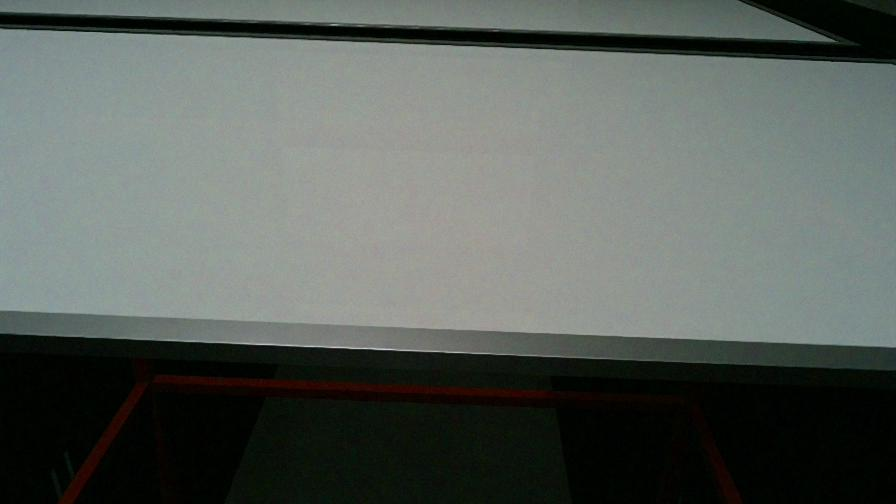

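Scene clock: 67.27 s.
Joint torques (N m): left_arm=[-2.35 -6.34 7.91 1.94 -0.92 1.62 -0.07] | right_arm=[-4.1 4.75 -9.67 2.71 0.53 1.72 -0.25]
External joint torques (N m): left_arm=[0.6 0.25 -1.09 -0.66 -0.2 0.19 -0.07] | right_arm=[1.69 -0.47 0.19 -0.52 -0.02 0.32 -0.24]
Wrist force (N): left_arm=[-2.6 9.2 4.9] | right_arm=[-0.6 5.3 1.3]
Wrist torque (N m): left_arm=[0.98 0.05 -0.49] | right_arm=[0.31 0.13 0.04]
Wrist force, peak (N): left_arm=[-2.2 9.3 5.2] | right_arm=[0.9 5.7 1.7]
move: done
base_odometry: x=+0.000 y=+0.000 heading=+0.000
lidar_m: 2.45 1.13 0.63 1.03 0.70 1.25 2.48 0.94 0.64 0.63 0.53 0.86
base_status: not commanded
joint_positions: torso_squat_rad=+0.350 torso_shift_rad=+0.000 torso_pitch_rad=+0.000 torso_yaw_rad=+0.000 left_shoulder_pitch_rad=-2.127 left_shoulder_roll_rad=+2.458 left_shoulder_yaw_rad=-1.809 left_elbow_rad=-2.369 left_forearm_roll_rad=-1.698 left_wrist_pitch_rad=-0.864 left_hand_roll_rad=-2.627 right_shoulder_pitch_rad=-2.052 right_shoulder_roll_rad=-2.224 right_shoulder_yaw_rad=+1.782 right_elbow_rad=-2.206 right_forearm_roll_rad=+1.729 right_wrist_pitch_rad=-0.788 right_hand_roll_rad=+2.534 head_pan_rad=+0.000 head_tilt_rad=+0.500 left_hand_little=-1.000 left_hand_ring=-1.000 left_hand_middle=-1.000 left_hand_index=-1.000 left_hand_thumb_turn=+1.000 left_hand_thumb_bend=+1.000 left_hand_force_limit=+0.000 left_hand_speed=-0.300 right_hand_little=-1.000 right_hand_ring=-1.000 right_hand_middle=-1.000 right_hand_index=-1.000 right_hand_thumb_turn=+1.000 right_hand_thumb_bend=+1.000 right_hand_force_limit=+0.000 right_hand_speed=-0.300
joint_status: all done
wheel_motors_off: 0
left_hand_stopped_by: target,target,target,target,target,target
right_hand_stopped_by: target,target,target,target,target,target
left_little_load_n: 0.5
left_ring_load_n: 0.0
left_middle_load_n: 0.0
left_index_load_n: 0.0
left_thumb_bend_load_n: 0.0
left_thumb_turn_load_n: 0.0
right_little_load_n: 0.0
right_ring_load_n: 0.0
right_middle_load_n: 0.0
right_index_load_n: 0.0
right_thumb_bend_load_n: 0.0
right_thumb_turn_load_n: -0.5
motor_effort: left_wheel=+1(2) right_wheel=+2(2)
chest: x=-0.2281 y=-0.0011 z=+1.2475 quat_wxyz=(+1.000, +0.001, +0.000, +0.000)
left_hand: x=+0.1249 y=+0.3799 z=+1.2342 quat_wxyz=(-0.353, +0.612, -0.613, +0.354)
right_hand: x=+0.1779 y=-0.3798 z=+1.2502 quat_wxyz=(-0.354, +0.613, -0.612, +0.353)
right_hand_status: reached (checked arc that bows 0 mm and turns the hand up to 0 deg, planned for 0.1 s): 0 mm and 0.1 deg off.

move:
  target: {"side":"right","x":0.178,"y":-0.380,"z":1.246,"quat_wxyz":[0.3536,-0.6124,0.6124,-0.3536]}
  cameras: []

move:
  target: {"side":"right","x":0.178,"y":-0.380,"z":1.2435,"quat_wxyz":[0.3536,-0.6124,0.6124,-0.3536]}
  cameras: []

Scene clock: 67.97 s.
Joint torques (N m): left_arm=[-2.29 -6.37 7.88 2.1 -0.86 1.56 -0.1] | right_arm=[-4.37 4.56 -9.7 2.76 0.53 1.68 -0.22]
External joint torques (N m): left_arm=[0.66 0.22 -1.12 -0.49 -0.14 0.12 -0.1] | right_arm=[1.41 -0.59 0.18 -0.42 -0.03 0.28 -0.22]
Wrist force (N): left_arm=[-2.4 8.9 4.8] | right_arm=[-1.0 5.3 1.2]
Wrist torque (N m): left_arm=[1.02 0.03 -0.48] | right_arm=[0.28 0.18 0.02]
Wrist force, peak (N): left_arm=[-2.2 9.1 5.2] | right_arm=[-0.1 6.0 1.6]
move: done
base_odometry: x=+0.000 y=+0.000 heading=+0.000
lidar_m: 2.46 1.12 0.62 1.03 0.71 1.27 2.50 0.96 0.64 0.64 0.52 0.88
base_status: not commanded
joint_positions: torso_squat_rad=+0.350 torso_shift_rad=+0.000 torso_pitch_rad=+0.000 torso_yaw_rad=+0.000 left_shoulder_pitch_rad=-2.127 left_shoulder_roll_rad=+2.458 left_shoulder_yaw_rad=-1.809 left_elbow_rad=-2.369 left_forearm_roll_rad=-1.698 left_wrist_pitch_rad=-0.864 left_hand_roll_rad=-2.627 right_shoulder_pitch_rad=-2.047 right_shoulder_roll_rad=-2.226 right_shoulder_yaw_rad=+1.793 right_elbow_rad=-2.213 right_forearm_roll_rad=+1.745 right_wrist_pitch_rad=-0.776 right_hand_roll_rad=+2.524 head_pan_rad=+0.000 head_tilt_rad=+0.500 left_hand_little=-1.000 left_hand_ring=-1.000 left_hand_middle=-1.000 left_hand_index=-1.000 left_hand_thumb_turn=+1.000 left_hand_thumb_bend=+1.000 left_hand_force_limit=+0.000 left_hand_speed=-0.300 right_hand_little=-1.000 right_hand_ring=-1.000 right_hand_middle=-1.000 right_hand_index=-1.000 right_hand_thumb_turn=+1.000 right_hand_thumb_bend=+1.000 right_hand_force_limit=+0.000 right_hand_speed=-0.300
joint_status: all done
wheel_motors_off: 0
left_hand_stopped_by: target,target,target,target,target,target
right_hand_stopped_by: target,target,target,target,target,target
left_little_load_n: 0.0
left_ring_load_n: 0.0
left_middle_load_n: 0.0
left_index_load_n: 0.0
left_thumb_bend_load_n: -0.5
left_thumb_turn_load_n: -0.5
right_little_load_n: 0.0
right_ring_load_n: 0.5
right_middle_load_n: 0.0
right_index_load_n: 0.0
right_thumb_bend_load_n: 0.0
right_thumb_turn_load_n: -0.5
motor_effort: left_wheel=+2(2) right_wheel=+2(2)
chest: x=-0.2281 y=-0.0011 z=+1.2475 quat_wxyz=(+1.000, +0.001, +0.000, +0.000)
left_hand: x=+0.1249 y=+0.3800 z=+1.2341 quat_wxyz=(-0.353, +0.612, -0.613, +0.354)
right_hand: x=+0.1780 y=-0.3799 z=+1.2462 quat_wxyz=(-0.354, +0.613, -0.612, +0.353)
right_hand_status: reached (checked arc that bows 0 mm and turns the hand up to 0 deg, planned for 0.1 s): 0 mm and 0.0 deg off.

Scene clock: 68.50 s.
Joint torques (N m): left_arm=[-2.37 -6.45 7.84 2.06 -0.88 1.53 -0.04] | right_arm=[-4.12 4.51 -9.56 2.64 0.62 1.78 -0.29]
External joint torques (N m): left_arm=[0.58 0.14 -1.16 -0.53 -0.16 0.09 -0.05] | right_arm=[1.65 -0.6 0.33 -0.51 0.07 0.39 -0.29]
Wrist force (N): left_arm=[-2.1 8.9 4.7] | right_arm=[-0.8 5.2 1.3]
Wrist torque (N m): left_arm=[0.99 -0.02 -0.45] | right_arm=[0.27 0.14 0.03]
Wrist force, peak (N): left_arm=[-2.3 9.1 5.0] | right_arm=[0.2 6.9 2.2]
move: done
base_odometry: x=+0.000 y=+0.000 heading=+0.000
lidar_m: 2.44 1.14 0.63 1.03 0.71 1.26 2.48 0.97 0.64 0.64 0.53 0.89
base_status: not commanded
joint_positions: torso_squat_rad=+0.350 torso_shift_rad=+0.000 torso_pitch_rad=+0.000 torso_yaw_rad=+0.000 left_shoulder_pitch_rad=-2.127 left_shoulder_roll_rad=+2.458 left_shoulder_yaw_rad=-1.809 left_elbow_rad=-2.369 left_forearm_roll_rad=-1.698 left_wrist_pitch_rad=-0.864 left_hand_roll_rad=-2.627 right_shoulder_pitch_rad=-2.044 right_shoulder_roll_rad=-2.228 right_shoulder_yaw_rad=+1.800 right_elbow_rad=-2.217 right_forearm_roll_rad=+1.755 right_wrist_pitch_rad=-0.768 right_hand_roll_rad=+2.517 head_pan_rad=+0.000 head_tilt_rad=+0.500 left_hand_little=-1.000 left_hand_ring=-1.000 left_hand_middle=-1.000 left_hand_index=-1.000 left_hand_thumb_turn=+1.000 left_hand_thumb_bend=+1.000 left_hand_force_limit=+0.000 left_hand_speed=-0.300 right_hand_little=-1.000 right_hand_ring=-1.000 right_hand_middle=-1.000 right_hand_index=-1.000 right_hand_thumb_turn=+1.000 right_hand_thumb_bend=+1.000 right_hand_force_limit=+0.000 right_hand_speed=-0.300
joint_status: all done
wheel_motors_off: 0
left_hand_stopped_by: target,target,target,target,target,target
right_hand_stopped_by: target,target,target,target,target,target
left_little_load_n: 0.0
left_ring_load_n: 0.0
left_middle_load_n: 0.0
left_index_load_n: 0.0
left_thumb_bend_load_n: 0.0
left_thumb_turn_load_n: -0.5
right_little_load_n: 0.0
right_ring_load_n: 0.0
right_middle_load_n: 0.0
right_index_load_n: 0.0
right_thumb_bend_load_n: 0.0
right_thumb_turn_load_n: 0.0
motor_effort: left_wheel=+2(2) right_wheel=+2(2)
chest: x=-0.2281 y=-0.0011 z=+1.2475 quat_wxyz=(+1.000, +0.001, +0.000, +0.000)
left_hand: x=+0.1249 y=+0.3800 z=+1.2341 quat_wxyz=(-0.353, +0.612, -0.613, +0.354)
right_hand: x=+0.1780 y=-0.3799 z=+1.2437 quat_wxyz=(-0.354, +0.612, -0.612, +0.354)
right_hand_status: reached (checked arc that bows 0 mm and turns the hand up to 0 deg, planned for 0.1 s): 0 mm and 0.0 deg off.

move:
  target: {"side":"right","x":0.178,"y":-0.380,"z":1.241,"quat_wxyz":[0.3536,-0.6124,0.6124,-0.3536]}
  cameras: []

Scene clock: 69.13 s.
Joint torques (N m): left_arm=[-2.65 -6.43 7.62 2.15 -0.96 1.59 -0.05] | right_arm=[-4.32 4.84 -9.42 2.4 0.56 1.6 -0.12]
External joint torques (N m): left_arm=[0.3 0.16 -1.38 -0.44 -0.24 0.15 -0.05] | right_arm=[1.44 -0.22 0.49 -0.72 0 0.21 -0.11]
Wrist force (N): left_arm=[-2.3 8.9 4.7] | right_arm=[-0.2 3.8 0.5]
Wrist torque (N m): left_arm=[0.96 0.00 -0.46] | right_arm=[0.25 0.04 0.17]
Wrist force, peak (N): left_arm=[-2.2 9.4 5.1] | right_arm=[0.0 6.0 1.5]
move: done
base_odometry: x=+0.000 y=+0.000 heading=+0.000
lidar_m: 2.46 1.15 0.63 1.03 0.71 1.26 2.49 0.96 0.62 0.63 0.54 0.87
base_status: not commanded
joint_positions: torso_squat_rad=+0.350 torso_shift_rad=+0.000 torso_pitch_rad=+0.000 torso_yaw_rad=+0.000 left_shoulder_pitch_rad=-2.127 left_shoulder_roll_rad=+2.458 left_shoulder_yaw_rad=-1.809 left_elbow_rad=-2.369 left_forearm_roll_rad=-1.698 left_wrist_pitch_rad=-0.864 left_hand_roll_rad=-2.627 right_shoulder_pitch_rad=-2.041 right_shoulder_roll_rad=-2.229 right_shoulder_yaw_rad=+1.806 right_elbow_rad=-2.221 right_forearm_roll_rad=+1.765 right_wrist_pitch_rad=-0.761 right_hand_roll_rad=+2.512 head_pan_rad=+0.000 head_tilt_rad=+0.500 left_hand_little=-1.000 left_hand_ring=-1.000 left_hand_middle=-1.000 left_hand_index=-1.000 left_hand_thumb_turn=+1.000 left_hand_thumb_bend=+1.000 left_hand_force_limit=+0.000 left_hand_speed=-0.300 right_hand_little=-1.000 right_hand_ring=-1.000 right_hand_middle=-1.000 right_hand_index=-1.000 right_hand_thumb_turn=+1.000 right_hand_thumb_bend=+1.000 right_hand_force_limit=+0.000 right_hand_speed=-0.300
joint_status: all done
wheel_motors_off: 0
left_hand_stopped_by: target,target,target,target,target,target
right_hand_stopped_by: target,target,target,target,target,target
left_little_load_n: 0.0
left_ring_load_n: 0.0
left_middle_load_n: 0.0
left_index_load_n: 0.0
left_thumb_bend_load_n: 0.0
left_thumb_turn_load_n: 0.0
right_little_load_n: 0.0
right_ring_load_n: 0.0
right_middle_load_n: 0.0
right_index_load_n: 0.0
right_thumb_bend_load_n: 0.0
right_thumb_turn_load_n: 0.0
motor_effort: left_wheel=+1(2) right_wheel=+2(2)
chest: x=-0.2281 y=-0.0011 z=+1.2475 quat_wxyz=(+1.000, +0.001, +0.000, +0.000)
left_hand: x=+0.1249 y=+0.3800 z=+1.2341 quat_wxyz=(-0.353, +0.612, -0.613, +0.354)
right_hand: x=+0.1781 y=-0.3799 z=+1.2412 quat_wxyz=(-0.354, +0.612, -0.612, +0.354)
right_hand_status: reached (checked arc that bows 0 mm and turns the hand up to 0 deg, planned for 0.1 s): 0 mm and 0.0 deg off.

move:
  target: {"side":"right","x":0.178,"y":-0.380,"z":1.265,"quat_wxyz":[0.3536,-0.6124,0.6124,-0.3536]}
  cameras: []

move:
  target: {"side":"right","x":0.120,"y":-0.380,"z":1.262,"quat_wxyz":[0.3536,-0.6124,0.6124,-0.3536]}
  cameras: []

move:
  target: {"side":"right","x":0.120,"y":-0.380,"z":1.230,"quat_wxyz":[0.3536,-0.6124,0.6124,-0.3536]}
  cameras: ["head_camera"]

Scene clock: 69.97 s.
Joint torques (N m): left_arm=[-2.17 -6.26 7.98 1.96 -0.87 1.58 -0.08] | right_arm=[-6.58 6.93 -9.37 3.77 0.69 1.45 -0.18]
External joint torques (N m): left_arm=[0.78 0.34 -1.02 -0.63 -0.15 0.14 -0.08] | right_arm=[-0.7 1.48 0.41 0.38 0.13 0.02 -0.17]
Wrist force (N): left_arm=[-2.1 9.0 4.8] | right_arm=[-0.6 5.4 1.5]
Wrist torque (N m): left_arm=[0.97 -0.03 -0.43] | right_arm=[0.31 0.11 0.16]
Wrist force, peak (N): left_arm=[-2.2 9.4 5.2] | right_arm=[-0.2 6.2 1.7]
move: done
base_odometry: x=+0.000 y=+0.000 heading=+0.000
lidar_m: 2.45 1.13 0.62 1.03 0.70 1.26 2.48 0.95 0.65 0.63 0.52 0.89
base_status: not commanded
joint_positions: torso_squat_rad=+0.350 torso_shift_rad=+0.000 torso_pitch_rad=+0.000 torso_yaw_rad=+0.000 left_shoulder_pitch_rad=-2.127 left_shoulder_roll_rad=+2.458 left_shoulder_yaw_rad=-1.809 left_elbow_rad=-2.369 left_forearm_roll_rad=-1.698 left_wrist_pitch_rad=-0.864 left_hand_roll_rad=-2.627 right_shoulder_pitch_rad=-2.070 right_shoulder_roll_rad=-2.213 right_shoulder_yaw_rad=+1.746 right_elbow_rad=-2.180 right_forearm_roll_rad=+1.684 right_wrist_pitch_rad=-0.831 right_hand_roll_rad=+2.559 head_pan_rad=+0.000 head_tilt_rad=+0.500 left_hand_little=-1.000 left_hand_ring=-1.000 left_hand_middle=-1.000 left_hand_index=-1.000 left_hand_thumb_turn=+1.000 left_hand_thumb_bend=+1.000 left_hand_force_limit=+0.000 left_hand_speed=-0.300 right_hand_little=-1.000 right_hand_ring=-1.000 right_hand_middle=-1.000 right_hand_index=-1.000 right_hand_thumb_turn=+1.000 right_hand_thumb_bend=+1.000 right_hand_force_limit=+0.000 right_hand_speed=-0.300
joint_status: all done
wheel_motors_off: 0
left_hand_stopped_by: target,target,target,target,target,target
right_hand_stopped_by: target,target,target,target,target,target
left_little_load_n: 0.0
left_ring_load_n: 0.0
left_middle_load_n: 0.0
left_index_load_n: 0.0
left_thumb_bend_load_n: 0.0
left_thumb_turn_load_n: -0.5
right_little_load_n: 0.0
right_ring_load_n: 0.0
right_middle_load_n: 0.0
right_index_load_n: 0.0
right_thumb_bend_load_n: 0.0
right_thumb_turn_load_n: 0.0
motor_effort: left_wheel=+1(2) right_wheel=+2(2)
chest: x=-0.2280 y=-0.0011 z=+1.2475 quat_wxyz=(+1.000, +0.001, +0.000, +0.000)
left_hand: x=+0.1249 y=+0.3800 z=+1.2341 quat_wxyz=(-0.353, +0.612, -0.613, +0.354)
right_hand: x=+0.1779 y=-0.3800 z=+1.2650 quat_wxyz=(-0.354, +0.612, -0.612, +0.354)
right_hand_status: reached (checked arc that bows 1 mm and turns the hand up to 0 deg, planned for 0.3 s): 0 mm and 0.0 deg off.

Scene clock: 70.83 s.
Joint torques (N m): left_arm=[-2.67 -6.41 8.03 2.18 -0.8 1.5 -0.06] | right_arm=[-3.77 7.35 -9.46 3.07 0.6 1.56 -0.14]
External joint torques (N m): left_arm=[0.27 0.18 -0.97 -0.41 -0.08 0.07 -0.06] | right_arm=[-1.29 0.71 -0.72 -0.3 0.09 0.05 -0.13]
Wrist force (N): left_arm=[-2.7 9.0 4.8] | right_arm=[-0.8 5.3 1.7]
Wrist torque (N m): left_arm=[0.99 0.08 -0.48] | right_arm=[0.26 0.17 0.20]
Wrist force, peak (N): left_arm=[-2.3 9.5 4.9] | right_arm=[-1.0 5.7 1.9]
move: done
base_odometry: x=+0.000 y=+0.000 heading=+0.000
lidar_m: 2.46 1.14 0.63 1.03 0.71 1.26 2.49 0.96 0.64 0.64 0.53 0.88
base_status: not commanded
joint_positions: torso_squat_rad=+0.350 torso_shift_rad=+0.000 torso_pitch_rad=+0.000 torso_yaw_rad=+0.000 left_shoulder_pitch_rad=-2.127 left_shoulder_roll_rad=+2.458 left_shoulder_yaw_rad=-1.809 left_elbow_rad=-2.369 left_forearm_roll_rad=-1.698 left_wrist_pitch_rad=-0.864 left_hand_roll_rad=-2.627 right_shoulder_pitch_rad=-2.089 right_shoulder_roll_rad=-2.431 right_shoulder_yaw_rad=+1.666 right_elbow_rad=-2.336 right_forearm_roll_rad=+1.596 right_wrist_pitch_rad=-0.926 right_hand_roll_rad=+2.645 head_pan_rad=+0.000 head_tilt_rad=+0.500 left_hand_little=-1.000 left_hand_ring=-1.000 left_hand_middle=-1.000 left_hand_index=-1.000 left_hand_thumb_turn=+1.000 left_hand_thumb_bend=+1.000 left_hand_force_limit=+0.000 left_hand_speed=-0.300 right_hand_little=-1.000 right_hand_ring=-1.000 right_hand_middle=-1.000 right_hand_index=-1.000 right_hand_thumb_turn=+1.000 right_hand_thumb_bend=+1.000 right_hand_force_limit=+0.000 right_hand_speed=-0.300
joint_status: all done
wheel_motors_off: 0
left_hand_stopped_by: target,target,target,target,target,target
right_hand_stopped_by: target,target,target,target,target,target
left_little_load_n: 0.0
left_ring_load_n: 0.0
left_middle_load_n: 0.0
left_index_load_n: 0.0
left_thumb_bend_load_n: 0.0
left_thumb_turn_load_n: -0.5
right_little_load_n: 0.0
right_ring_load_n: 0.0
right_middle_load_n: 0.0
right_index_load_n: 0.0
right_thumb_bend_load_n: 0.0
right_thumb_turn_load_n: 0.0
motor_effort: left_wheel=+1(2) right_wheel=+2(2)
chest: x=-0.2281 y=-0.0011 z=+1.2475 quat_wxyz=(+1.000, +0.001, +0.000, +0.000)
left_hand: x=+0.1249 y=+0.3800 z=+1.2341 quat_wxyz=(-0.353, +0.612, -0.613, +0.354)
right_hand: x=+0.1199 y=-0.3801 z=+1.2618 quat_wxyz=(-0.353, +0.612, -0.613, +0.353)
right_hand_status: reached (checked arc that bows 4 mm and turns the hand up to 1 deg, planned for 0.5 s): 0 mm and 0.0 deg off.

Scene clock: 71.53 s.
Joint torques (N m): left_arm=[-2.52 -6.58 8 2.15 -0.79 1.43 -0.08] | right_arm=[-1.16 5.59 -9.45 2.19 0.33 1.63 -0.17]
External joint torques (N m): left_arm=[0.43 0.02 -1 -0.44 -0.08 0 -0.08] | right_arm=[1.04 -0.67 -0.52 -0.62 -0.16 0.15 -0.16]
Wrist force (N): left_arm=[-2.3 9.0 4.8] | right_arm=[-0.6 5.3 2.0]
Wrist torque (N m): left_arm=[0.99 -0.01 -0.45] | right_arm=[0.27 0.08 0.06]
Wrist force, peak (N): left_arm=[-2.2 9.4 5.0] | right_arm=[-0.7 6.1 2.2]
move: done
base_odometry: x=+0.000 y=+0.000 heading=+0.000
lidar_m: 2.45 1.15 0.63 1.03 0.72 1.27 2.49 0.96 0.65 0.64 0.54 0.89
base_status: not commanded
joint_positions: torso_squat_rad=+0.350 torso_shift_rad=+0.000 torso_pitch_rad=+0.000 torso_yaw_rad=+0.000 left_shoulder_pitch_rad=-2.127 left_shoulder_roll_rad=+2.458 left_shoulder_yaw_rad=-1.809 left_elbow_rad=-2.369 left_forearm_roll_rad=-1.698 left_wrist_pitch_rad=-0.864 left_hand_roll_rad=-2.627 right_shoulder_pitch_rad=-2.059 right_shoulder_roll_rad=-2.470 right_shoulder_yaw_rad=+1.767 right_elbow_rad=-2.393 right_forearm_roll_rad=+1.697 right_wrist_pitch_rad=-0.831 right_hand_roll_rad=+2.617 head_pan_rad=+0.000 head_tilt_rad=+0.500 left_hand_little=-1.000 left_hand_ring=-1.000 left_hand_middle=-1.000 left_hand_index=-1.000 left_hand_thumb_turn=+1.000 left_hand_thumb_bend=+1.000 left_hand_force_limit=+0.000 left_hand_speed=-0.300 right_hand_little=-1.000 right_hand_ring=-1.000 right_hand_middle=-1.000 right_hand_index=-1.000 right_hand_thumb_turn=+1.000 right_hand_thumb_bend=+1.000 right_hand_force_limit=+0.000 right_hand_speed=-0.300
joint_status: all done
wheel_motors_off: 0
left_hand_stopped_by: target,target,target,target,target,target
right_hand_stopped_by: target,target,target,target,target,target
left_little_load_n: 0.0
left_ring_load_n: 0.0
left_middle_load_n: 0.0
left_index_load_n: 0.0
left_thumb_bend_load_n: 0.0
left_thumb_turn_load_n: 0.0
right_little_load_n: 0.0
right_ring_load_n: 0.0
right_middle_load_n: 0.0
right_index_load_n: 0.0
right_thumb_bend_load_n: 0.0
right_thumb_turn_load_n: 0.0
motor_effort: left_wheel=+1(2) right_wheel=+2(2)
chest: x=-0.2280 y=-0.0011 z=+1.2475 quat_wxyz=(+1.000, +0.001, +0.000, +0.000)
left_hand: x=+0.1249 y=+0.3800 z=+1.2341 quat_wxyz=(-0.353, +0.612, -0.613, +0.354)
right_hand: x=+0.1199 y=-0.3799 z=+1.2301 quat_wxyz=(-0.354, +0.613, -0.612, +0.353)
right_hand_status: reached (checked arc that bows 1 mm and turns the hand up to 0 deg, planned for 0.4 s): 0 mm and 0.1 deg off.
head_camera: T_world_to_cam=[[0.02256, -0.99945, 0.02413, -0.02934], [-0.4519, -0.03172, -0.89151, 1.25912], [0.89179, 0.0092, -0.45237, 0.78468]] pos_world=[-0.13011, 0.00339, 1.47819]

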